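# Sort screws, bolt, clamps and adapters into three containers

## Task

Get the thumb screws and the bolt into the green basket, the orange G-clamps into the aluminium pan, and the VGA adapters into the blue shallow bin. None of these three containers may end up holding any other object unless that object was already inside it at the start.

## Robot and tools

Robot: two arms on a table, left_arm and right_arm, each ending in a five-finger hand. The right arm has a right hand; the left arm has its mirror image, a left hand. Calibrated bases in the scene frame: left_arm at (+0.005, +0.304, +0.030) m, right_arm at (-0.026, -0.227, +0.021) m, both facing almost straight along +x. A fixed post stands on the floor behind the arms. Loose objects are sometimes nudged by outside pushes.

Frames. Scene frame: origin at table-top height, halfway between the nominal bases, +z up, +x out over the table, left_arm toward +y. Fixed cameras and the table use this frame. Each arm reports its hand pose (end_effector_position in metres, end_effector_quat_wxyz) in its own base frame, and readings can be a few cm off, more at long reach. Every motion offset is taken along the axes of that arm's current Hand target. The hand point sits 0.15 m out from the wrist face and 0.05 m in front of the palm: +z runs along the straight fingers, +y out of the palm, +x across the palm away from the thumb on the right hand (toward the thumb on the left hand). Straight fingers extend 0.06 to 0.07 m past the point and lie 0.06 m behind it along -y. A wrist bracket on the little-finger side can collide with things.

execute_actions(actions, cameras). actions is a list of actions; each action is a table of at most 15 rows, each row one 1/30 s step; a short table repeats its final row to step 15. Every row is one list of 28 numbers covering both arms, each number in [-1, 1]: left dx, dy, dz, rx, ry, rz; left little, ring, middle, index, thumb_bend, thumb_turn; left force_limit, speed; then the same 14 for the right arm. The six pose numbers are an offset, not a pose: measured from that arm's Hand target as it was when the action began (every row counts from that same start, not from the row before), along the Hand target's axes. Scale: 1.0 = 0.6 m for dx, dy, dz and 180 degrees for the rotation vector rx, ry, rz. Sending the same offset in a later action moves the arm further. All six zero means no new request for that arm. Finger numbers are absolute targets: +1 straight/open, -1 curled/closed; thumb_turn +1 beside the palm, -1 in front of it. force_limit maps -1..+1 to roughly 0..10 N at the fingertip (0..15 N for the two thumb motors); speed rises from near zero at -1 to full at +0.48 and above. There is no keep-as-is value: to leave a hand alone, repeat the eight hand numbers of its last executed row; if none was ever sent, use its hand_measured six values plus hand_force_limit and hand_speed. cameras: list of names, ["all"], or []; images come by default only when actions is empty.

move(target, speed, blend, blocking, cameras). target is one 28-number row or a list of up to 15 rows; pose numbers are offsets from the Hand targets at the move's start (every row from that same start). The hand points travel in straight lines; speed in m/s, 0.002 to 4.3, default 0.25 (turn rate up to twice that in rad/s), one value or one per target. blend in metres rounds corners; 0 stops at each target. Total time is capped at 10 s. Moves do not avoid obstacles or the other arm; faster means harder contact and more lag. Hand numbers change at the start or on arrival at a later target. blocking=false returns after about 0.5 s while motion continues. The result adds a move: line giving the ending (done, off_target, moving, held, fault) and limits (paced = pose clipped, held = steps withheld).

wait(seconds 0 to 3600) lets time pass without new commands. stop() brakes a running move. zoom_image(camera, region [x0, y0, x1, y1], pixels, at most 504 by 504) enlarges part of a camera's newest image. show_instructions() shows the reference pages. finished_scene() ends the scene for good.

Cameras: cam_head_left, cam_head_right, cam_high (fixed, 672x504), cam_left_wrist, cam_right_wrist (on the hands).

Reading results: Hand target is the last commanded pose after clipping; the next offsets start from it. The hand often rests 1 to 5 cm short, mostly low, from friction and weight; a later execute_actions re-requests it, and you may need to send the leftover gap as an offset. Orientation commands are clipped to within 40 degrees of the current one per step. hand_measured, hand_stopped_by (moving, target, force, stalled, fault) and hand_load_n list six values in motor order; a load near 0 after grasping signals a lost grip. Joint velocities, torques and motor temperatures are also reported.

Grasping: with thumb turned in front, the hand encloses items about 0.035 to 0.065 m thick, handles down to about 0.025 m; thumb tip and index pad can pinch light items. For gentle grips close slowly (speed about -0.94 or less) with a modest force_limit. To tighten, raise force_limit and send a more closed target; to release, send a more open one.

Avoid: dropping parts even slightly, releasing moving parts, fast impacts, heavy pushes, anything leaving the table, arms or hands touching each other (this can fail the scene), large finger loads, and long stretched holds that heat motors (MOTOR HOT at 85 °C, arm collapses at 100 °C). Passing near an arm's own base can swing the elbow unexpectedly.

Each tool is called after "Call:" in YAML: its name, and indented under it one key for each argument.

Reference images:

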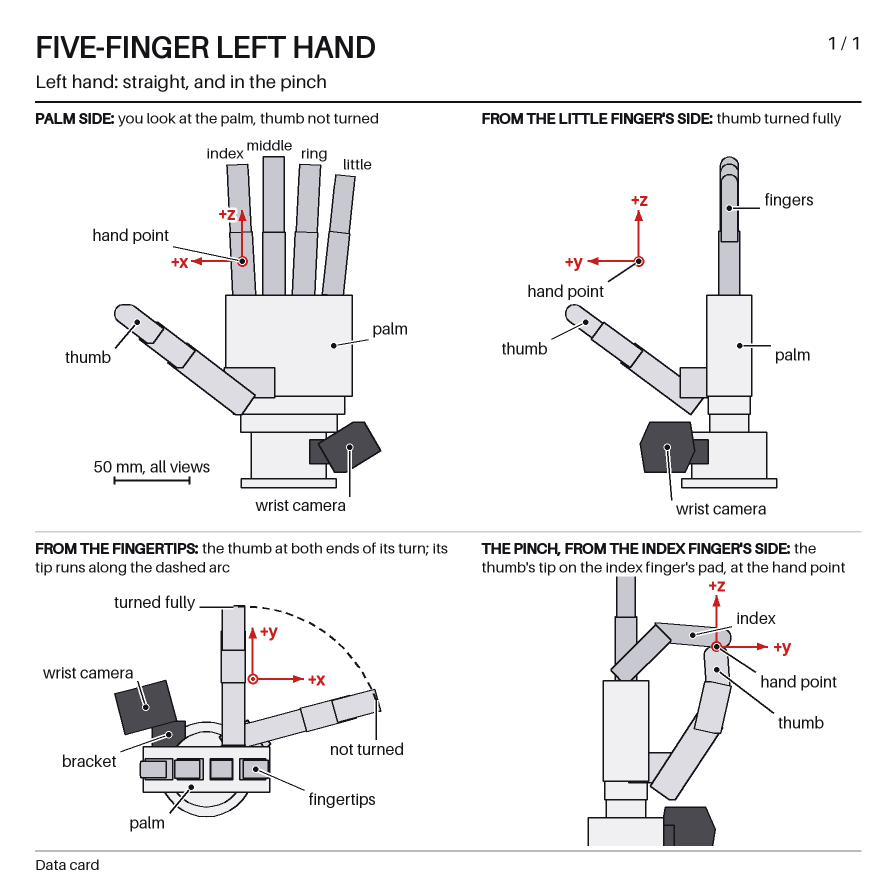

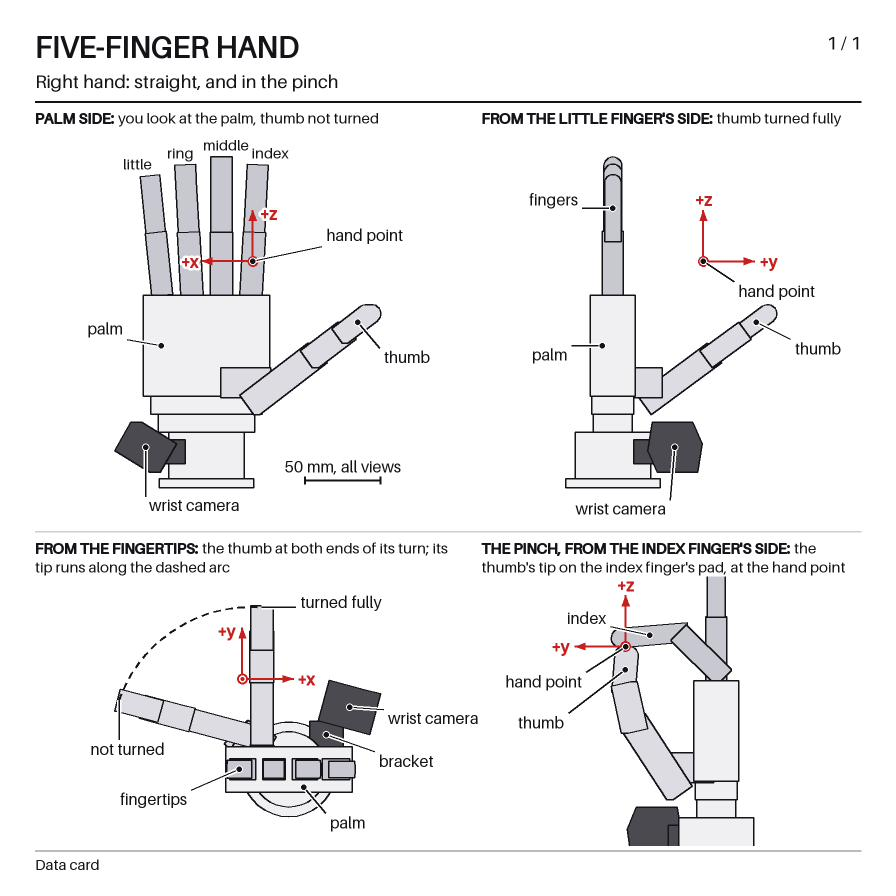

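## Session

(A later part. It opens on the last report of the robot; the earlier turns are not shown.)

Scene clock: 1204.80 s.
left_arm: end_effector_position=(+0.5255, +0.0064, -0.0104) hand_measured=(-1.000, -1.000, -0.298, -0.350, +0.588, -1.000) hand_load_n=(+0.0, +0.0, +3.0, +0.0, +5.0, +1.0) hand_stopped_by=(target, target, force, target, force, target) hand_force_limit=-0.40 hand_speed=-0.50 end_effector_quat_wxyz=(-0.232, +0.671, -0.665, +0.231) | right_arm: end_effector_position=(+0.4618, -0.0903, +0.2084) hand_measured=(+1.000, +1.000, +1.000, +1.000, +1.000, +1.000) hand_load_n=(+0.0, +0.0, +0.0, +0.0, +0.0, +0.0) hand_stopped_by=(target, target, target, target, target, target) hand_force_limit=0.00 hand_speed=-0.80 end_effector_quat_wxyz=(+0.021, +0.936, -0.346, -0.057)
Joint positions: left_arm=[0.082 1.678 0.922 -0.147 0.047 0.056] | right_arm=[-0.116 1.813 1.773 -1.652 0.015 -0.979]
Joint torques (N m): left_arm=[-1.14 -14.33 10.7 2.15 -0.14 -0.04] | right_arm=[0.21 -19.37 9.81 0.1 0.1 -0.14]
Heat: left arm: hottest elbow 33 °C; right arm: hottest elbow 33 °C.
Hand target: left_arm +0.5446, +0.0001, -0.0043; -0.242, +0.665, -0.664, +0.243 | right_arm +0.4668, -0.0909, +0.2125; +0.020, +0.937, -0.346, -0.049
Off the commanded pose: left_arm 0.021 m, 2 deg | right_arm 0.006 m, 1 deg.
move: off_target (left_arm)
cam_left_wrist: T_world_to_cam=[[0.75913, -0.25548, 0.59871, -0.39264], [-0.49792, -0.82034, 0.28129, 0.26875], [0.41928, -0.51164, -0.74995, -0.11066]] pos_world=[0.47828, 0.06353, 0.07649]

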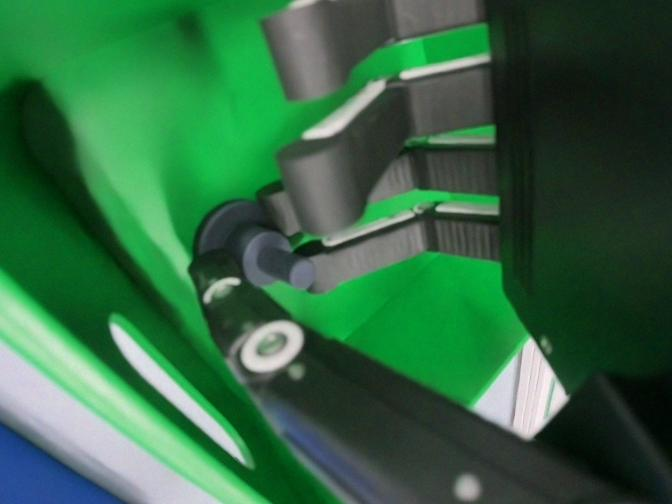

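Call:
move:
  target: [0,0.0032,0.0038, 0,0,0, -1, -1, -0.4, -0.35, 0.5, -1, -0.4, -0.5, 0,0,0,0,0,0, 1, 1, 1, 1, 1, 1, 0, -0.8]
  speed: 0.06
  cameras: ["cam_left_wrist"]

Call:
zoom_image:
  camera: "cam_left_wrist"
  region: [120, 140, 400, 380]

Scene clock: 1212.83 s.
left_arm: end_effector_position=(+0.5271, +0.0065, -0.0101) hand_measured=(-1.000, -1.000, -0.298, -0.350, +0.588, -1.000) hand_load_n=(+0.0, +0.0, +3.0, -0.5, +5.0, +1.0) hand_stopped_by=(target, target, force, target, force, target) hand_force_limit=-0.40 hand_speed=-0.50 end_effector_quat_wxyz=(-0.234, +0.671, -0.664, +0.233) | right_arm: end_effector_position=(+0.4618, -0.0903, +0.2084) hand_measured=(+1.000, +1.000, +1.000, +1.000, +1.000, +1.000) hand_load_n=(+0.0, +0.0, +0.0, +0.0, +0.0, +0.0) hand_stopped_by=(target, target, target, target, target, target) hand_force_limit=0.00 hand_speed=-0.80 end_effector_quat_wxyz=(+0.021, +0.936, -0.346, -0.057)
Joint positions: left_arm=[0.082 1.68 0.922 -0.141 0.047 0.056] | right_arm=[-0.116 1.813 1.773 -1.652 0.015 -0.979]
Joint torques (N m): left_arm=[-0.62 -14.04 10.47 2.36 -0.14 -0.02] | right_arm=[0.38 -19.84 9.76 0.27 0.07 -0.11]
Heat: left arm: hottest elbow 33 °C; right arm: hottest elbow 33 °C.
Hand target: left_arm +0.5446, +0.0001, -0.0073; -0.242, +0.665, -0.664, +0.243 | right_arm +0.4668, -0.0909, +0.2125; +0.020, +0.937, -0.346, -0.049
Off the commanded pose: left_arm 0.019 m, 2 deg | right_arm 0.006 m, 1 deg.
move: off_target (left_arm)
cam_left_wrist: T_world_to_cam=[[0.75572, -0.25572, 0.60291, -0.39205], [-0.49951, -0.82045, 0.27813, 0.27034], [0.42353, -0.51135, -0.74776, -0.11326]] pos_world=[0.47928, 0.06363, 0.07649]

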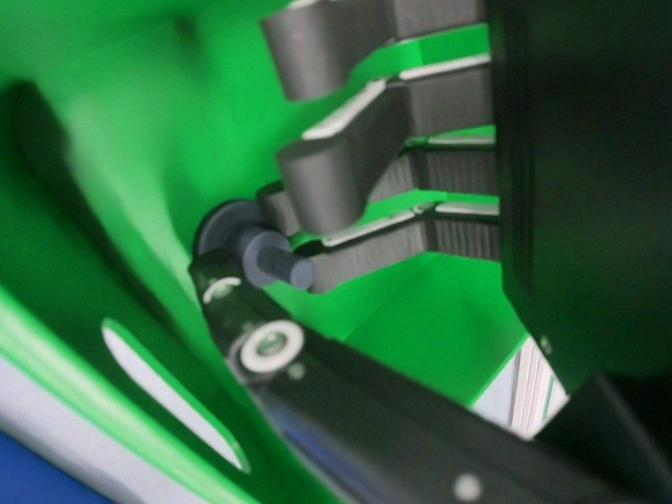

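Scaled by 1.800.

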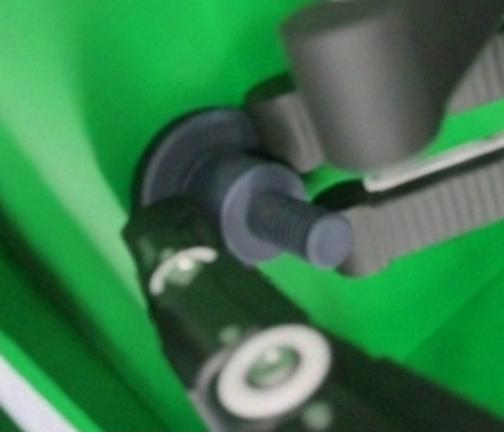

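Call:
move:
  target: [0,0,0, 0,0,0, -1, -1, -0.05, -0.05, 0.75, -1, -0.4, -0.9, 0,0,0,0,0,0, 1, 1, 1, 1, 1, 1, 0, -0.8]
  speed: 0.06
  cameras: ["cam_left_wrist"]

Scene clock: 1222.60 s.
left_arm: end_effector_position=(+0.5311, +0.0068, -0.0075) hand_measured=(-1.000, -1.000, -0.052, -0.050, +0.750, -1.000) hand_load_n=(+0.0, +0.0, -4.5, +0.0, +0.0, +0.0) hand_stopped_by=(target, target, target, target, target, target) hand_force_limit=-0.40 hand_speed=-0.90 end_effector_quat_wxyz=(-0.238, +0.670, -0.663, +0.236) | right_arm: end_effector_position=(+0.4618, -0.0903, +0.2084) hand_measured=(+1.000, +1.000, +1.000, +1.000, +1.000, +1.000) hand_load_n=(+0.0, +0.0, +0.0, +0.0, +0.0, +0.0) hand_stopped_by=(target, target, target, target, target, target) hand_force_limit=0.00 hand_speed=-0.80 end_effector_quat_wxyz=(+0.021, +0.936, -0.346, -0.057)
Joint positions: left_arm=[0.082 1.68 0.929 -0.137 0.047 0.056] | right_arm=[-0.116 1.813 1.773 -1.652 0.015 -0.979]
Joint torques (N m): left_arm=[-1.2 -14.21 9.99 2.06 -0.14 -0.02] | right_arm=[-0.21 -19.19 9.81 0.2 0.09 -0.12]
Heat: left arm: hottest elbow 34 °C; right arm: hottest elbow 33 °C.
Hand target: left_arm +0.5444, +0.0001, -0.0075; -0.242, +0.665, -0.664, +0.243 | right_arm +0.4668, -0.0909, +0.2125; +0.020, +0.937, -0.346, -0.049
Off the commanded pose: left_arm 0.015 m, 1 deg | right_arm 0.006 m, 1 deg.
move: done
cam_left_wrist: T_world_to_cam=[[0.75017, -0.25623, 0.60958, -0.39363], [-0.50205, -0.82066, 0.27288, 0.2732], [0.43034, -0.51075, -0.74427, -0.11652]] pos_world=[0.48259, 0.06383, 0.07868]

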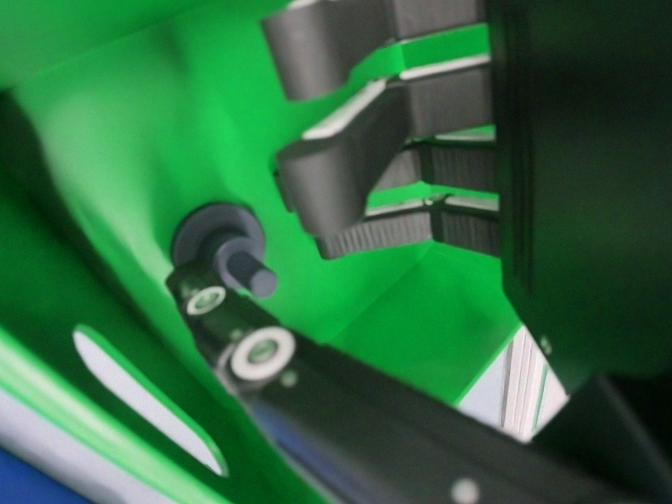

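Call:
move:
  target:
    - [0,-0.03,-0.036, 0,0,0, -1, -1, -0.05, -0.05, 0.85, -1, -0.4, -0.9, 0,0,0,0,0,0, 1, 1, 1, 1, 1, 1, 0, -0.8]
    - [0,-0.1393,-0.166, 0,0,0, -1, -1, -0.05, -0.05, 0.85, -1, -0.4, -0.9, 0,0,0,0,0,0, 1, 1, 1, 1, 1, 1, 0, -0.8]
    - [-0.4323,-0.0042,-0.1433, 0.055,-0.0787,-0.0787, 1, 1, 0, 0, 1, -1, -0.4, -0.5, 0,0,0,0,0,0, 1, 1, 1, 1, 1, 1, 0, -0.8]
  speed: [0.04,0.12,0.15]
  blend: [0.01,0.02,0]
  cameras: ["cam_left_wrist","cam_high","cam_head_left"]

Scene clock: 1247.60 s.
left_arm: end_effector_position=(+0.4920, +0.2572, +0.0684) hand_measured=(+1.000, +1.000, +0.000, +0.000, +1.000, -1.000) hand_load_n=(+0.0, +0.0, +0.0, +0.0, +0.0, +0.0) hand_stopped_by=(target, target, target, target, target, target) hand_force_limit=-0.40 hand_speed=-0.50 end_effector_quat_wxyz=(-0.346, +0.745, -0.514, +0.246) | right_arm: end_effector_position=(+0.4618, -0.0903, +0.2084) hand_measured=(+1.000, +1.000, +1.000, +1.000, +1.000, +1.000) hand_load_n=(+0.0, +0.0, +0.0, +0.0, +0.0, +0.0) hand_stopped_by=(target, target, target, target, target, target) hand_force_limit=0.00 hand_speed=-0.80 end_effector_quat_wxyz=(+0.021, +0.936, -0.346, -0.057)
Joint positions: left_arm=[0.585 1.559 0.934 -0.082 0.181 0.139] | right_arm=[-0.116 1.813 1.773 -1.652 0.015 -0.979]
Joint torques (N m): left_arm=[0.73 -13.1 8.35 2.35 0.07 0.23] | right_arm=[0.32 -19.19 9.63 -0.01 0.07 -0.15]
Heat: left arm: hottest elbow 33 °C; right arm: hottest elbow 33 °C.
Hand target: left_arm +0.4908, +0.2594, +0.0597; -0.346, +0.743, -0.519, +0.243 | right_arm +0.4668, -0.0909, +0.2125; +0.020, +0.937, -0.346, -0.049
Off the commanded pose: left_arm 0.009 m, 1 deg | right_arm 0.006 m, 1 deg.
move: done
cam_left_wrist: T_world_to_cam=[[0.66622, -0.02421, 0.74536, -0.37402], [-0.23293, -0.95622, 0.17715, 0.34734], [0.70844, -0.29164, -0.64269, -0.11536]] pos_world=[0.41181, 0.28943, 0.14311]
Images, in order (width x height): cam_head_left 672x504, cam_high 672x504, cam_left_wrist 672x504.

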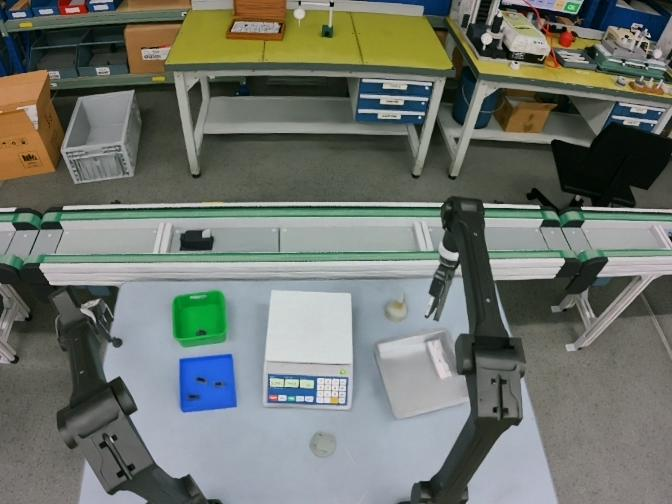

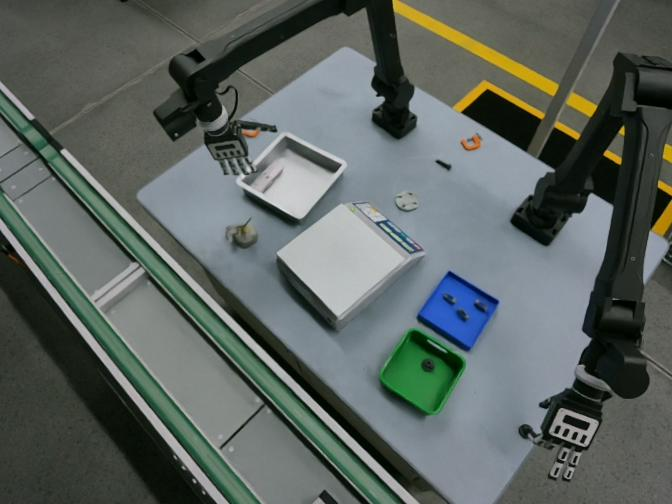

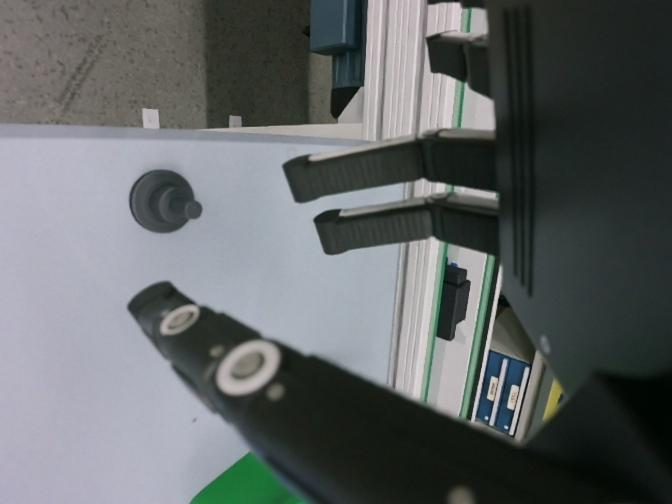

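Call:
move:
  target: [0.0025,0.086,0.0807, 0,0,0, 1, 1, 0, 0, 1, -1, -0.4, -0.3, 0,0,0,0,0,0, 1, 1, 1, 1, 1, 1, 0, -0.8]
  speed: 0.08
  cameras: ["cam_left_wrist"]

Scene clock: 1266.67 s.
left_arm: end_effector_position=(+0.4962, +0.2600, -0.0030) hand_measured=(+1.000, +1.000, +0.000, +0.000, +1.000, -1.000) hand_load_n=(+0.0, +0.0, +0.0, +0.0, +0.0, +0.0) hand_stopped_by=(target, target, target, target, target, target) hand_force_limit=-0.40 hand_speed=-0.30 end_effector_quat_wxyz=(-0.346, +0.745, -0.514, +0.246) | right_arm: end_effector_position=(+0.4618, -0.0903, +0.2084) hand_measured=(+1.000, +1.000, +1.000, +1.000, +1.000, +1.000) hand_load_n=(+0.5, +0.0, +0.0, +0.0, +0.0, +0.0) hand_stopped_by=(target, target, target, target, target, target) hand_force_limit=0.00 hand_speed=-0.80 end_effector_quat_wxyz=(+0.021, +0.936, -0.346, -0.057)
Joint positions: left_arm=[0.585 1.709 0.883 0.119 0.181 0.139] | right_arm=[-0.116 1.813 1.773 -1.652 0.015 -0.979]
Joint torques (N m): left_arm=[0.62 -15.09 7.16 2.29 -0.07 0.14] | right_arm=[-0.32 -19.96 9.77 0.13 0.1 -0.12]
Heat: left arm: hottest elbow 32 °C; right arm: hottest elbow 33 °C.
Hand target: left_arm +0.4952, +0.2592, -0.0111; -0.346, +0.743, -0.519, +0.243 | right_arm +0.4668, -0.0909, +0.2125; +0.020, +0.937, -0.346, -0.049
Off the commanded pose: left_arm 0.008 m, 1 deg | right_arm 0.006 m, 1 deg.
move: done
cam_left_wrist: T_world_to_cam=[[0.6664, -0.02412, 0.7452, -0.32377], [-0.23292, -0.95619, 0.17734, 0.36362], [0.70828, -0.29175, -0.64282, -0.1633]] pos_world=[0.41611, 0.29224, 0.07181]

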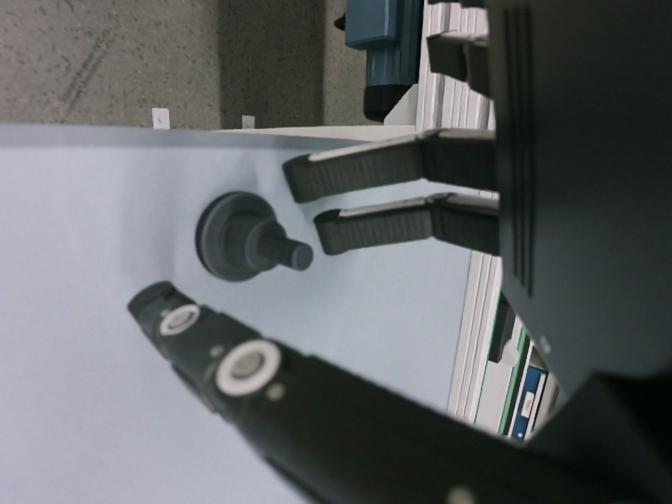

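Call:
move:
  target: [0.013,0.0138,0.0018, 0,0,0, 1, 1, 0, 0, 1, -1, -0.4, -0.3, 0,0,0,0,0,0, 1, 1, 1, 1, 1, 1, 0, -0.8]
  speed: 0.08
  cameras: ["cam_left_wrist"]

Scene clock: 1278.40 s.
left_arm: end_effector_position=(+0.4930, +0.2594, -0.0067) hand_measured=(+1.000, +1.000, +0.000, +0.000, +1.000, -1.000) hand_load_n=(-0.5, -0.5, +0.0, +0.0, +0.0, +0.0) hand_stopped_by=(target, target, target, target, target, target) hand_force_limit=-0.40 hand_speed=-0.30 end_effector_quat_wxyz=(-0.352, +0.744, -0.512, +0.244) | right_arm: end_effector_position=(+0.4618, -0.0903, +0.2084) hand_measured=(+1.000, +1.000, +1.000, +1.000, +1.000, +1.000) hand_load_n=(+0.0, +0.0, +0.0, +0.0, +0.0, +0.0) hand_stopped_by=(target, target, target, target, target, target) hand_force_limit=0.00 hand_speed=-0.80 end_effector_quat_wxyz=(+0.021, +0.936, -0.346, -0.057)
Joint positions: left_arm=[0.584 1.709 0.864 0.149 0.171 0.139] | right_arm=[-0.116 1.813 1.773 -1.652 0.015 -0.979]
Joint torques (N m): left_arm=[-1.08 -14.8 6.68 2.1 -0.11 0.07] | right_arm=[0.26 -19.37 9.83 0.24 0.08 -0.12]
Heat: left arm: hottest elbow 32 °C; right arm: hottest elbow 33 °C.
Hand target: left_arm +0.4936, +0.2504, -0.0182; -0.346, +0.743, -0.519, +0.243 | right_arm +0.4668, -0.0909, +0.2125; +0.020, +0.937, -0.346, -0.049
Off the commanded pose: left_arm 0.015 m, 1 deg | right_arm 0.006 m, 1 deg.
move: off_target (left_arm)
cam_left_wrist: T_world_to_cam=[[0.66306, -0.02791, 0.74804, -0.31616], [-0.22756, -0.95953, 0.16591, 0.36105], [0.71314, -0.28023, -0.64258, -0.16902]] pos_world=[0.41233, 0.29025, 0.068]

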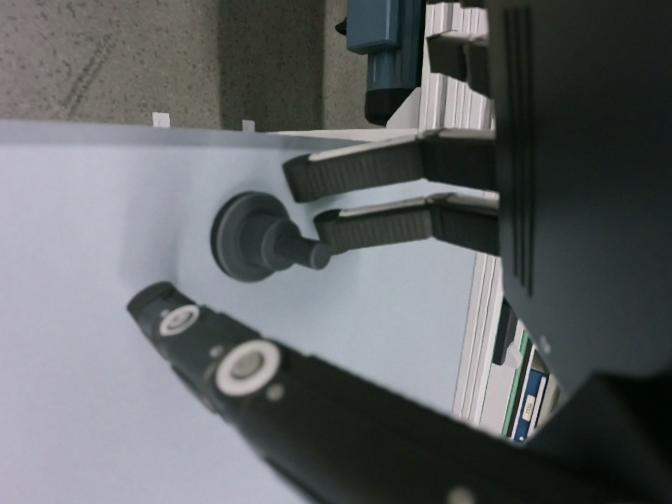

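Call:
move:
  target: [0.012,0.003,0.002, 0,0,0, 1, 1, 0, 0, 1, -1, -0.4, -0.3, 0,0,0,0,0,0, 1, 1, 1, 1, 1, 1, 0, -0.8]
  speed: 0.08
  cameras: ["cam_left_wrist"]

Scene clock: 1287.57 s.
left_arm: end_effector_position=(+0.4961, +0.2528, -0.0078) hand_measured=(+1.000, +1.000, +0.000, +0.000, +1.000, -1.000) hand_load_n=(+0.0, +0.0, -0.5, +0.0, +0.0, +0.0) hand_stopped_by=(target, target, target, target, target, target) hand_force_limit=-0.40 hand_speed=-0.30 end_effector_quat_wxyz=(-0.355, +0.741, -0.516, +0.243) | right_arm: end_effector_position=(+0.4618, -0.0903, +0.2084) hand_measured=(+1.000, +1.000, +1.000, +1.000, +1.000, +1.000) hand_load_n=(+0.0, +0.0, +0.0, +0.0, +0.0, +0.0) hand_stopped_by=(target, target, target, target, target, target) hand_force_limit=0.00 hand_speed=-0.80 end_effector_quat_wxyz=(+0.021, +0.936, -0.346, -0.057)
Joint positions: left_arm=[0.567 1.709 0.858 0.159 0.159 0.139] | right_arm=[-0.116 1.813 1.773 -1.652 0.015 -0.979]
Joint torques (N m): left_arm=[-0.32 -14.33 6.42 2.36 -0.11 -0.07] | right_arm=[0.21 -19.43 9.77 0.13 0.09 -0.11]
Heat: left arm: hottest elbow 32 °C; right arm: hottest elbow 33 °C.
Hand target: left_arm +0.4959, +0.2435, -0.0202; -0.346, +0.743, -0.519, +0.243 | right_arm +0.4668, -0.0909, +0.2125; +0.020, +0.937, -0.346, -0.049
Off the commanded pose: left_arm 0.016 m, 1 deg | right_arm 0.006 m, 1 deg.
move: off_target (left_arm)
cam_left_wrist: T_world_to_cam=[[0.66297, -0.03999, 0.74758, -0.31449], [-0.2347, -0.95934, 0.15682, 0.35916], [0.71091, -0.27942, -0.6454, -0.17291]] pos_world=[0.41572, 0.28366, 0.06718]

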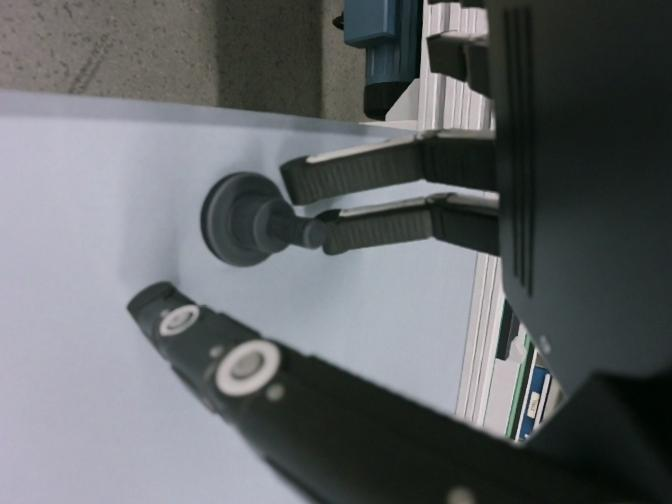

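Call:
move:
  target:
    - [0,0,0, 0,0,0, 1, 1, 0, 0, 0.68, -1, -0.4, -0.8, 0,0,0,0,0,0, 1, 1, 1, 1, 1, 1, 0, -0.8]
    - [0,0,0, 0,0,0, 1, 1, -0.4, -0.3, 0.55, -1, -0.4, -0.92, 0,0,0,0,0,0, 1, 1, 1, 1, 1, 1, 0, -0.8]
  speed: 0.08
  cameras: ["cam_left_wrist"]

Call:
zoom_image:
  camera: "cam_left_wrist"
  region: [160, 140, 400, 360]

Scene clock: 1299.33 s.
left_arm: end_effector_position=(+0.4955, +0.2524, -0.0084) hand_measured=(+1.000, +1.000, -0.246, -0.300, +0.552, -1.000) hand_load_n=(+0.0, +0.0, +3.0, +0.0, +2.5, +0.0) hand_stopped_by=(target, target, force, target, target, target) hand_force_limit=-0.40 hand_speed=-0.92 end_effector_quat_wxyz=(-0.354, +0.741, -0.516, +0.243) | right_arm: end_effector_position=(+0.4618, -0.0903, +0.2084) hand_measured=(+1.000, +1.000, +1.000, +1.000, +1.000, +1.000) hand_load_n=(+0.0, +0.0, +0.0, +0.0, +0.0, +0.0) hand_stopped_by=(target, target, target, target, target, target) hand_force_limit=0.00 hand_speed=-0.80 end_effector_quat_wxyz=(+0.021, +0.936, -0.346, -0.057)
Joint positions: left_arm=[0.567 1.709 0.856 0.159 0.159 0.139] | right_arm=[-0.116 1.813 1.773 -1.652 0.015 -0.979]
Joint torques (N m): left_arm=[-0.73 -13.86 6.82 2.28 -0.11 -0.06] | right_arm=[0.5 -19.78 9.66 0.24 0.1 -0.16]
Heat: left arm: hottest elbow 32 °C; right arm: hottest elbow 33 °C.
Hand target: left_arm +0.4959, +0.2434, -0.0202; -0.346, +0.743, -0.519, +0.243 | right_arm +0.4668, -0.0909, +0.2125; +0.020, +0.937, -0.346, -0.049
Off the commanded pose: left_arm 0.015 m, 1 deg | right_arm 0.006 m, 1 deg.
move: done; target 2's new numbers were sent with left_arm's hand 0.016 m and 1 deg from that target
cam_left_wrist: T_world_to_cam=[[0.66392, -0.03934, 0.74677, -0.31426], [-0.23451, -0.95919, 0.15796, 0.35852], [0.71008, -0.28, -0.64605, -0.17237]] pos_world=[0.41512, 0.28326, 0.06669]

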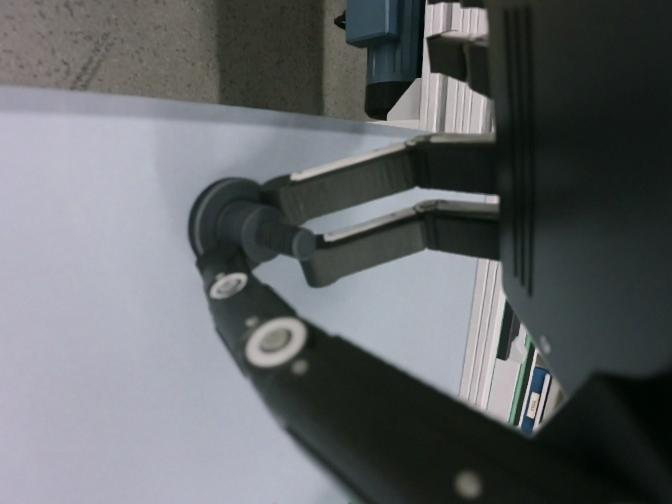

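Scaled by 2.100.

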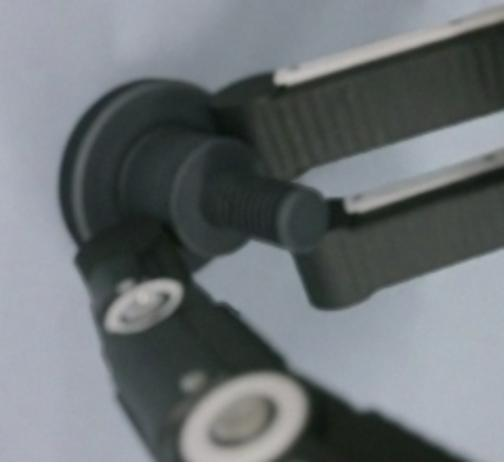

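Tighten the thumb slightly, then lift.

Call:
move:
  target:
    - [0,0,0, 0,0,0, 1, 1, -0.4, -0.3, 0.45, -1, -0.35, -0.92, 0,0,0,0,0,0, 1, 1, 1, 1, 1, 1, 0, -0.8]
    - [0,-0.04,-0.033, 0,0,0, 1, 1, -0.4, -0.3, 0.45, -1, -0.35, -0.92, 0,0,0,0,0,0, 1, 1, 1, 1, 1, 1, 0, -0.8]
  speed: 0.03
  cameras: ["cam_left_wrist"]

Call:
zoom_image:
  camera: "cam_left_wrist"
  region: [160, 140, 400, 360]

Scene clock: 1308.43 s.
left_arm: end_effector_position=(+0.4881, +0.2477, +0.0030) hand_measured=(+1.000, +1.000, -0.246, -0.300, +0.536, -1.000) hand_load_n=(+0.0, +0.0, +4.0, +0.0, +4.5, +1.0) hand_stopped_by=(target, target, force, target, force, target) hand_force_limit=-0.35 hand_speed=-0.92 end_effector_quat_wxyz=(-0.344, +0.746, -0.518, +0.239) | right_arm: end_effector_position=(+0.4618, -0.0903, +0.2084) hand_measured=(+1.000, +1.000, +1.000, +1.000, +1.000, +1.000) hand_load_n=(+0.0, +0.0, +0.5, +0.0, +0.0, +0.0) hand_stopped_by=(target, target, target, target, target, target) hand_force_limit=0.00 hand_speed=-0.80 end_effector_quat_wxyz=(+0.021, +0.936, -0.346, -0.057)
Joint positions: left_arm=[0.567 1.668 0.856 0.094 0.159 0.139] | right_arm=[-0.116 1.813 1.773 -1.652 0.015 -0.979]
Joint torques (N m): left_arm=[-1.08 -16.21 9.1 1.36 -0.08 -0.05] | right_arm=[-0.09 -19.84 9.7 -0.06 0.08 -0.19]
Heat: left arm: hottest elbow 31 °C; right arm: hottest shoulder 33 °C.
Hand target: left_arm +0.4961, +0.2436, +0.0109; -0.346, +0.743, -0.519, +0.243 | right_arm +0.4668, -0.0909, +0.2125; +0.020, +0.937, -0.346, -0.049
Off the commanded pose: left_arm 0.012 m, 1 deg | right_arm 0.006 m, 1 deg.
move: off_target (left_arm)
cam_left_wrist: T_world_to_cam=[[0.67867, -0.02993, 0.73383, -0.32761], [-0.23122, -0.95707, 0.17481, 0.34831], [0.6971, -0.28831, -0.65645, -0.15266]] pos_world=[0.40929, 0.27954, 0.07931]

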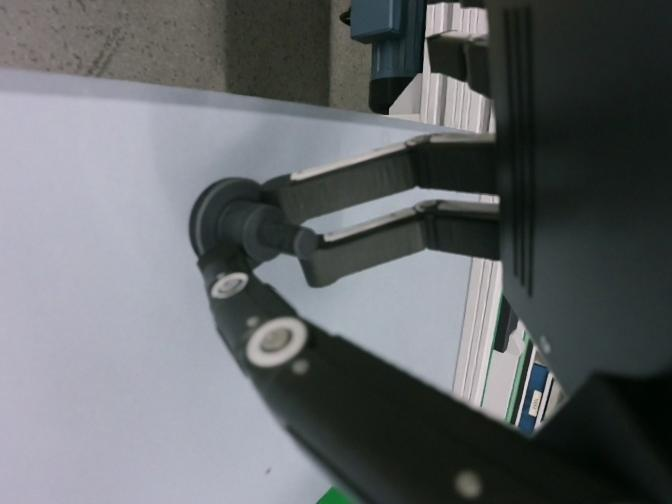

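Scaled by 2.100.

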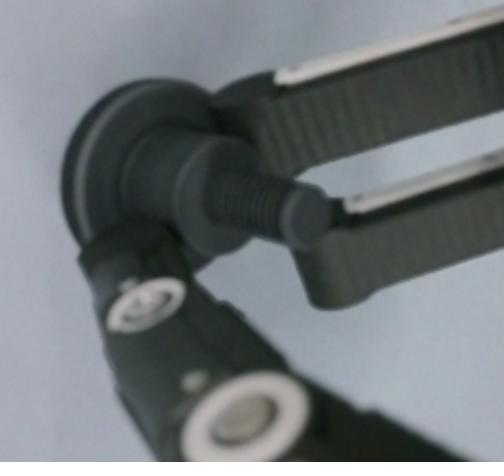

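Call:
move:
  target:
    - [0,-0.1412,-0.1173, 0,0,0, 1, 1, -0.4, -0.3, 0.45, -1, -0.35, -0.92, 0,0,0,0,0,0, 1, 1, 1, 1, 1, 1, 0, -0.8]
    - [0.4352,-0.0572,-0.1638, -0.055,0.0791,0.0784, -1, -1, -0.4, -0.3, 0.45, -1, -0.35, -0.5, 0,0,0,0,0,0, 1, 1, 1, 1, 1, 1, 0, -0.8]
  speed: 0.12
  blend: [0.03,0]
  cameras: ["cam_left_wrist","cam_high","cam_head_left"]

Scene clock: 1358.63 s.
left_arm: end_effector_position=(+0.5194, -0.0170, +0.0888) hand_measured=(-1.000, -1.000, -0.246, -0.300, +0.536, -1.000) hand_load_n=(+0.0, +0.0, +4.5, +0.0, +4.5, +1.0) hand_stopped_by=(target, target, force, target, force, target) hand_force_limit=-0.35 hand_speed=-0.50 end_effector_quat_wxyz=(-0.237, +0.663, -0.669, +0.236) | right_arm: end_effector_position=(+0.4618, -0.0903, +0.2084) hand_measured=(+1.000, +1.000, +1.000, +1.000, +1.000, +1.000) hand_load_n=(+0.0, +0.0, +0.0, +0.0, +0.5, +0.0) hand_stopped_by=(target, target, target, target, target, target) hand_force_limit=0.00 hand_speed=-0.80 end_effector_quat_wxyz=(+0.021, +0.936, -0.346, -0.057)
Joint positions: left_arm=[0.032 1.492 1.007 -0.404 0.022 0.033] | right_arm=[-0.116 1.813 1.773 -1.652 0.015 -0.979]
Joint torques (N m): left_arm=[-0.26 -12.4 13.45 1.2 -0.16 -0.11] | right_arm=[-0.44 -19.66 9.68 0.17 0.06 -0.17]
Heat: left arm: hottest elbow 31 °C; right arm: hottest shoulder 33 °C.
Hand target: left_arm +0.5354, -0.0198, +0.1009; -0.242, +0.665, -0.664, +0.244 | right_arm +0.4668, -0.0909, +0.2125; +0.020, +0.937, -0.346, -0.049
Off the commanded pose: left_arm 0.020 m, 1 deg | right_arm 0.006 m, 1 deg.
move: off_target (left_arm); target 2's new numbers were sent with left_arm's hand 0.020 m and 1 deg from that target
cam_left_wrist: T_world_to_cam=[[0.74657, -0.27209, 0.60712, -0.44785], [-0.51562, -0.8133, 0.26956, 0.22891], [0.42043, -0.5143, -0.74749, -0.04659]] pos_world=[0.47197, 0.04035, 0.17537]
Images, in order (width x height): cam_head_left 672x504, cam_high 672x504, cam_left_wrist 672x504.

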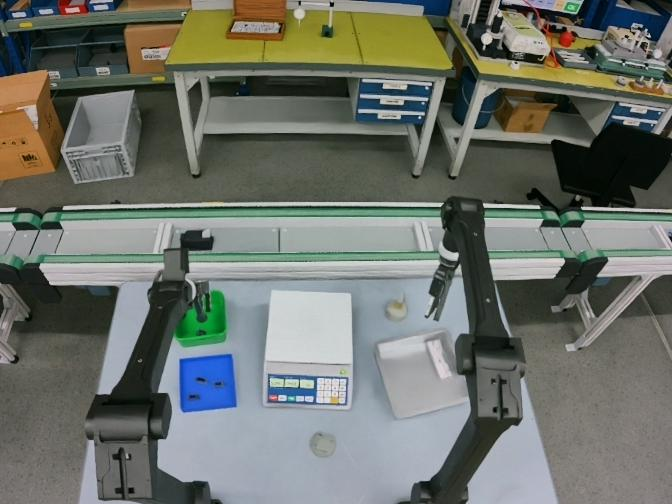

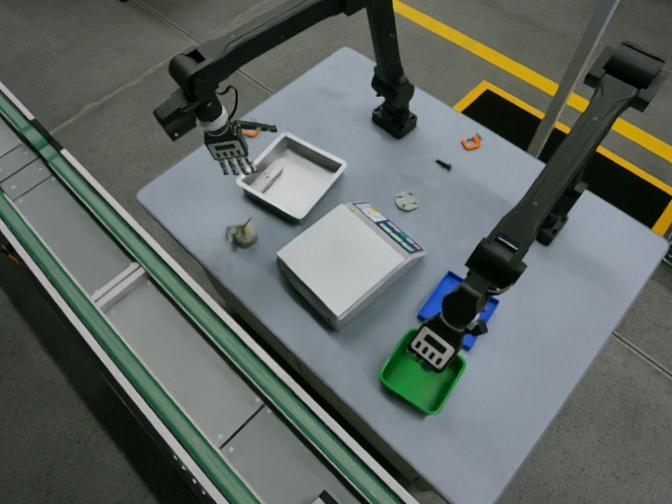

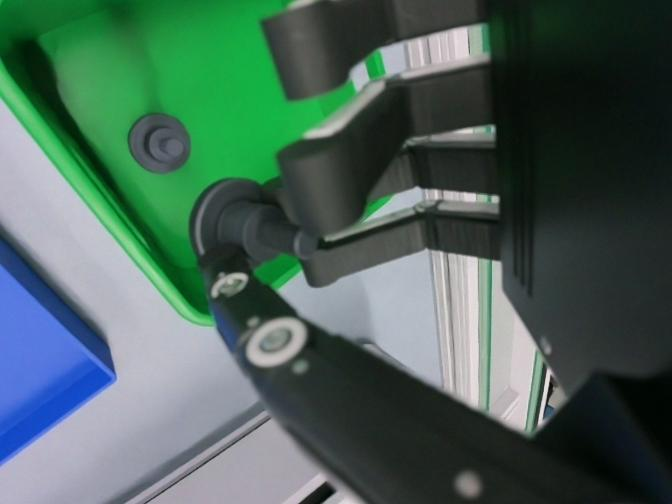

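Call:
move:
  target: [0.0167,0.058,0.095, 0,0,0, -1, -1, -0.4, -0.3, 0.45, -1, -0.35, -0.5, 0,0,0,0,0,0, 1, 1, 1, 1, 1, 1, 0, -0.8]
  speed: 0.08
  cameras: ["cam_left_wrist"]

Scene clock: 1371.77 s.
left_arm: end_effector_position=(+0.5439, -0.0220, +0.0401) hand_measured=(-1.000, -1.000, -0.246, -0.300, +0.536, -1.000) hand_load_n=(+0.0, +0.0, +4.5, +0.0, +4.5, +0.5) hand_stopped_by=(target, target, force, target, force, target) hand_force_limit=-0.35 hand_speed=-0.50 end_effector_quat_wxyz=(-0.243, +0.664, -0.665, +0.240) | right_arm: end_effector_position=(+0.4618, -0.0903, +0.2084) hand_measured=(+1.000, +1.000, +1.000, +1.000, +1.000, +1.000) hand_load_n=(+0.0, +0.5, +0.0, +0.0, +0.0, +0.0) hand_stopped_by=(target, target, target, target, target, target) hand_force_limit=0.00 hand_speed=-0.80 end_effector_quat_wxyz=(+0.021, +0.936, -0.346, -0.057)
Joint positions: left_arm=[0.018 1.615 0.997 -0.255 0.007 0.016] | right_arm=[-0.116 1.813 1.773 -1.652 0.015 -0.979]
Joint torques (N m): left_arm=[-0.38 -14.62 8.17 2.11 -0.23 -0.15] | right_arm=[0.15 -19.6 9.72 0.24 0.07 -0.12]
Heat: left arm: hottest elbow 32 °C; right arm: hottest shoulder 33 °C.
Hand target: left_arm +0.5455, -0.0299, +0.0349; -0.242, +0.665, -0.664, +0.244 | right_arm +0.4668, -0.0909, +0.2125; +0.020, +0.937, -0.346, -0.049
Off the commanded pose: left_arm 0.010 m, 0 deg | right_arm 0.006 m, 1 deg.
move: done
cam_left_wrist: T_world_to_cam=[[0.73885, -0.2664, 0.61897, -0.43409], [-0.51323, -0.8177, 0.2607, 0.24958], [0.43668, -0.51029, -0.74089, -0.10483]] pos_world=[0.4946, 0.03495, 0.12596]

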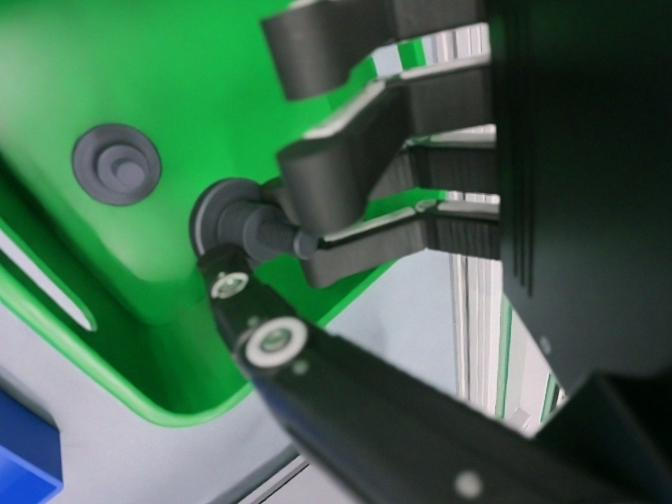

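Call:
move:
  target: [0.0067,0.042,0.0343, 0,0,0, -1, -1, -0.4, -0.3, 0.45, -1, -0.35, -0.5, 0,0,0,0,0,0, 1, 1, 1, 1, 1, 1, 0, -0.8]
  speed: 0.08
  cameras: ["cam_left_wrist"]

Scene clock: 1381.43 s.
left_arm: end_effector_position=(+0.5376, -0.0261, +0.0064) hand_measured=(-1.000, -1.000, -0.246, -0.300, +0.536, -1.000) hand_load_n=(+0.0, +0.5, +4.5, +0.0, +4.5, +0.5) hand_stopped_by=(target, target, force, target, force, target) hand_force_limit=-0.35 hand_speed=-0.50 end_effector_quat_wxyz=(-0.242, +0.664, -0.665, +0.239) | right_arm: end_effector_position=(+0.4618, -0.0903, +0.2084) hand_measured=(+1.000, +1.000, +1.000, +1.000, +1.000, +1.000) hand_load_n=(+0.0, +0.0, +0.0, +0.0, +0.0, +0.0) hand_stopped_by=(target, target, target, target, target, target) hand_force_limit=0.00 hand_speed=-0.80 end_effector_quat_wxyz=(+0.021, +0.936, -0.346, -0.057)
Joint positions: left_arm=[0.009 1.661 0.946 -0.162 0.002 0.01] | right_arm=[-0.116 1.813 1.773 -1.652 0.015 -0.979]
Joint torques (N m): left_arm=[-0.85 -15.03 7.72 2.14 -0.21 -0.15] | right_arm=[-0.09 -19.25 9.81 0.12 0.12 -0.13]
Heat: left arm: hottest elbow 32 °C; right arm: hottest shoulder 33 °C.
Hand target: left_arm +0.5395, -0.0341, +0.0029; -0.242, +0.665, -0.664, +0.244 | right_arm +0.4668, -0.0909, +0.2125; +0.020, +0.937, -0.346, -0.049
Off the commanded pose: left_arm 0.009 m, 1 deg | right_arm 0.006 m, 1 deg.
move: done
cam_left_wrist: T_world_to_cam=[[0.74074, -0.26659, 0.61664, -0.41071], [-0.51251, -0.81769, 0.26215, 0.2514], [0.43433, -0.51022, -0.74232, -0.12784]] pos_world=[0.4886, 0.03085, 0.09246]

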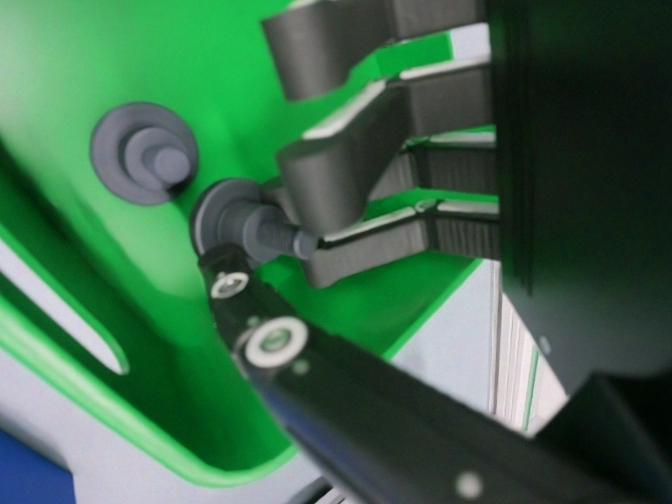

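Call:
move:
  target: [0,0.0115,0.014, 0,0,0, -1, -1, -0.4, -0.3, 0.45, -1, -0.35, -0.5, 0,0,0,0,0,0, 1, 1, 1, 1, 1, 1, 0, -0.8]
  speed: 0.06
  cameras: ["cam_left_wrist"]

Call:
zoom_image:
  camera: "cam_left_wrist"
  region: [60, 100, 400, 400]

Scene clock: 1393.23 s.
left_arm: end_effector_position=(+0.5395, -0.0261, -0.0006) hand_measured=(-1.000, -1.000, -0.246, -0.300, +0.536, -1.000) hand_load_n=(+0.0, +0.0, +4.5, +0.0, +4.5, +0.5) hand_stopped_by=(target, target, force, target, force, target) hand_force_limit=-0.35 hand_speed=-0.50 end_effector_quat_wxyz=(-0.245, +0.664, -0.664, +0.241) | right_arm: end_effector_position=(+0.4618, -0.0903, +0.2084) hand_measured=(+1.000, +1.000, +1.000, +1.000, +1.000, +1.000) hand_load_n=(+0.0, +0.0, +0.0, +0.0, +0.0, +0.0) hand_stopped_by=(target, target, target, target, target, target) hand_force_limit=0.00 hand_speed=-0.80 end_effector_quat_wxyz=(+0.021, +0.936, -0.346, -0.057)
Joint positions: left_arm=[0.009 1.677 0.94 -0.133 0.002 0.009] | right_arm=[-0.116 1.813 1.773 -1.652 0.015 -0.979]
Joint torques (N m): left_arm=[-0.21 -15.38 7.68 2.25 -0.12 -0.14] | right_arm=[0.32 -20.25 9.78 -0.05 0.12 -0.12]
Heat: left arm: hottest elbow 32 °C; right arm: hottest shoulder 33 °C.
Hand target: left_arm +0.5397, -0.0342, -0.0080; -0.241, +0.665, -0.664, +0.244 | right_arm +0.4668, -0.0909, +0.2125; +0.020, +0.937, -0.346, -0.049
Off the commanded pose: left_arm 0.011 m, 0 deg | right_arm 0.006 m, 1 deg.
move: off_target (left_arm)
cam_left_wrist: T_world_to_cam=[[0.73656, -0.26626, 0.62176, -0.40544], [-0.51406, -0.81779, 0.25876, 0.25501], [0.43957, -0.51021, -0.73923, -0.13669]] pos_world=[0.4898, 0.03085, 0.08505]

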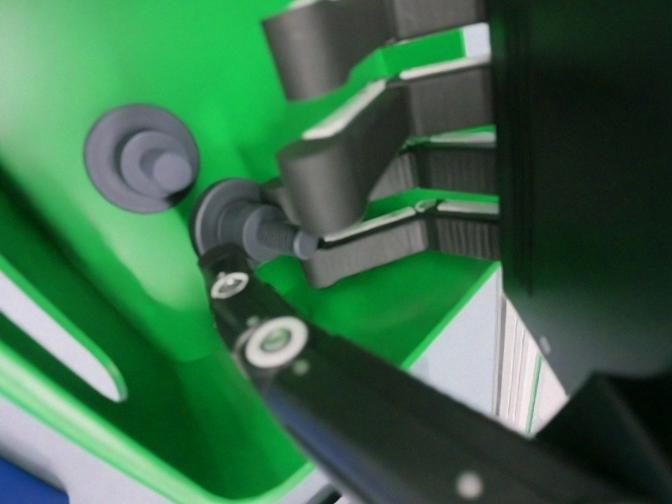

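Scaled by 1.482.

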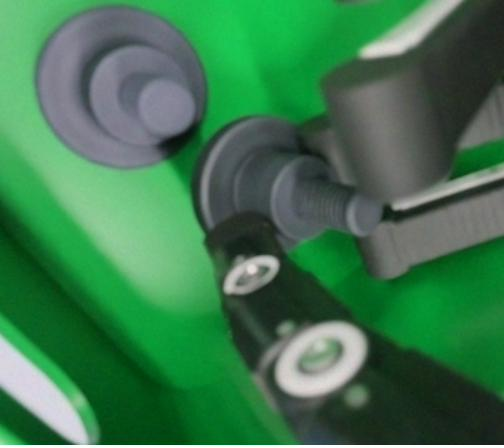

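Call:
move:
  target: [0,0.010,0.012, 0,0,0, -1, -1, -0.4, -0.3, 0.45, -1, -0.35, -0.5, 0,0,0,0,0,0, 1, 1, 1, 1, 1, 1, 0, -0.8]
  speed: 0.06
  cameras: ["cam_left_wrist"]

Scene clock: 1396.90 s.
left_arm: end_effector_position=(+0.5412, -0.0261, -0.0077) hand_measured=(-1.000, -1.000, -0.246, -0.300, +0.536, -1.000) hand_load_n=(+0.0, +0.0, +3.0, +0.0, +5.0, +1.0) hand_stopped_by=(target, target, force, target, force, target) hand_force_limit=-0.35 hand_speed=-0.50 end_effector_quat_wxyz=(-0.247, +0.663, -0.663, +0.243) | right_arm: end_effector_position=(+0.4618, -0.0903, +0.2084) hand_measured=(+1.000, +1.000, +1.000, +1.000, +1.000, +1.000) hand_load_n=(+0.0, +0.0, +0.0, +0.5, +0.0, +0.0) hand_stopped_by=(target, target, target, target, target, target) hand_force_limit=0.00 hand_speed=-0.80 end_effector_quat_wxyz=(+0.021, +0.936, -0.346, -0.057)
Joint positions: left_arm=[0.009 1.693 0.934 -0.105 0.001 0.009] | right_arm=[-0.116 1.813 1.773 -1.652 0.015 -0.979]
Joint torques (N m): left_arm=[-1.14 -14.74 7.15 2.25 -0.2 -0.15] | right_arm=[0.32 -19.66 9.68 0.2 0.05 -0.11]
Heat: left arm: hottest elbow 32 °C; right arm: hottest shoulder 33 °C.
Hand target: left_arm +0.5397, -0.0342, -0.0173; -0.241, +0.665, -0.664, +0.244 | right_arm +0.4668, -0.0909, +0.2125; +0.020, +0.937, -0.346, -0.049
Off the commanded pose: left_arm 0.013 m, 1 deg | right_arm 0.006 m, 1 deg.
move: off_target (left_arm)
cam_left_wrist: T_world_to_cam=[[0.73296, -0.26555, 0.6263, -0.40033], [-0.51493, -0.81821, 0.25571, 0.25822], [0.44454, -0.50993, -0.73645, -0.14536]] pos_world=[0.49101, 0.03085, 0.07765]

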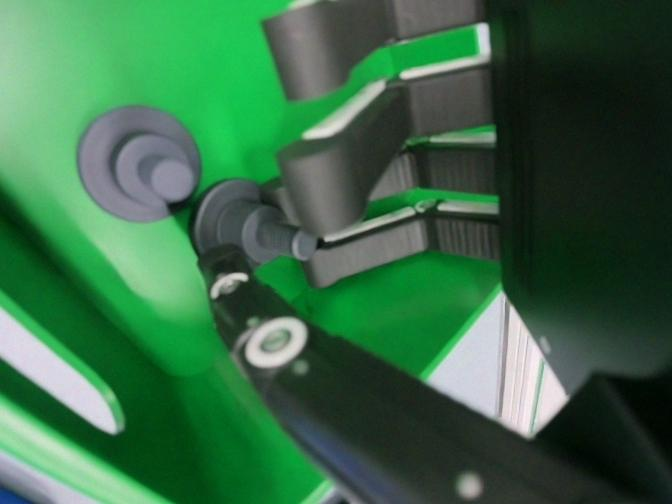

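Call:
move:
  target:
    - [0,-0.0064,-0.0077, 0,0,0, -1, -1, -0.4, -0.3, 0.45, -1, -0.35, -0.5, 0,0,0,0,0,0, 1, 1, 1, 1, 1, 1, 0, -0.8]
    - [0,-0.0064,-0.0077, 0,0,0, -1, -1, -0.08, -0.1, 0.75, -1, -0.35, -0.9, 0,0,0,0,0,0, 1, 1, 1, 1, 1, 1, 0, -0.8]
  speed: 0.06
  cameras: ["cam_left_wrist"]

Scene clock: 1407.57 s.
left_arm: end_effector_position=(+0.5413, -0.0261, -0.0077) hand_measured=(-1.000, -1.000, -0.080, -0.100, +0.750, -1.000) hand_load_n=(+0.0, +0.0, -1.5, +0.0, +0.0, +0.0) hand_stopped_by=(target, target, target, target, target, target) hand_force_limit=-0.35 hand_speed=-0.90 end_effector_quat_wxyz=(-0.247, +0.663, -0.663, +0.243) | right_arm: end_effector_position=(+0.4618, -0.0903, +0.2084) hand_measured=(+1.000, +1.000, +1.000, +1.000, +1.000, +1.000) hand_load_n=(+0.0, +0.0, -0.5, +0.0, +0.0, +0.0) hand_stopped_by=(target, target, target, target, target, target) hand_force_limit=0.00 hand_speed=-0.80 end_effector_quat_wxyz=(+0.021, +0.936, -0.346, -0.057)
Joint positions: left_arm=[0.009 1.693 0.934 -0.105 0.001 0.008] | right_arm=[-0.116 1.813 1.773 -1.652 0.015 -0.979]
Joint torques (N m): left_arm=[-0.73 -15.68 7.58 1.62 -0.18 -0.15] | right_arm=[-0.32 -20.01 9.74 0.2 0.05 -0.12]
Heat: left arm: hottest elbow 32 °C; right arm: hottest shoulder 33 °C.
Hand target: left_arm +0.5396, -0.0342, -0.0113; -0.241, +0.665, -0.664, +0.244 | right_arm +0.4668, -0.0909, +0.2125; +0.020, +0.937, -0.346, -0.049
Off the commanded pose: left_arm 0.009 m, 1 deg | right_arm 0.006 m, 1 deg.
move: done
cam_left_wrist: T_world_to_cam=[[0.73304, -0.26522, 0.62635, -0.40038], [-0.51474, -0.81826, 0.25594, 0.25811], [0.44463, -0.51001, -0.73633, -0.14542]] pos_world=[0.49101, 0.03085, 0.07765]

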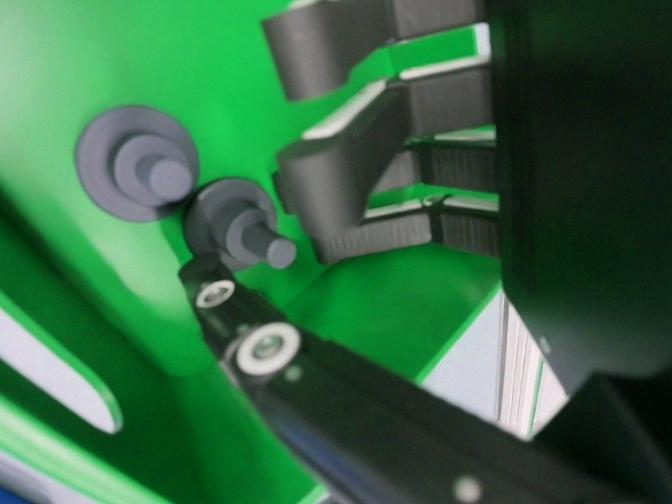

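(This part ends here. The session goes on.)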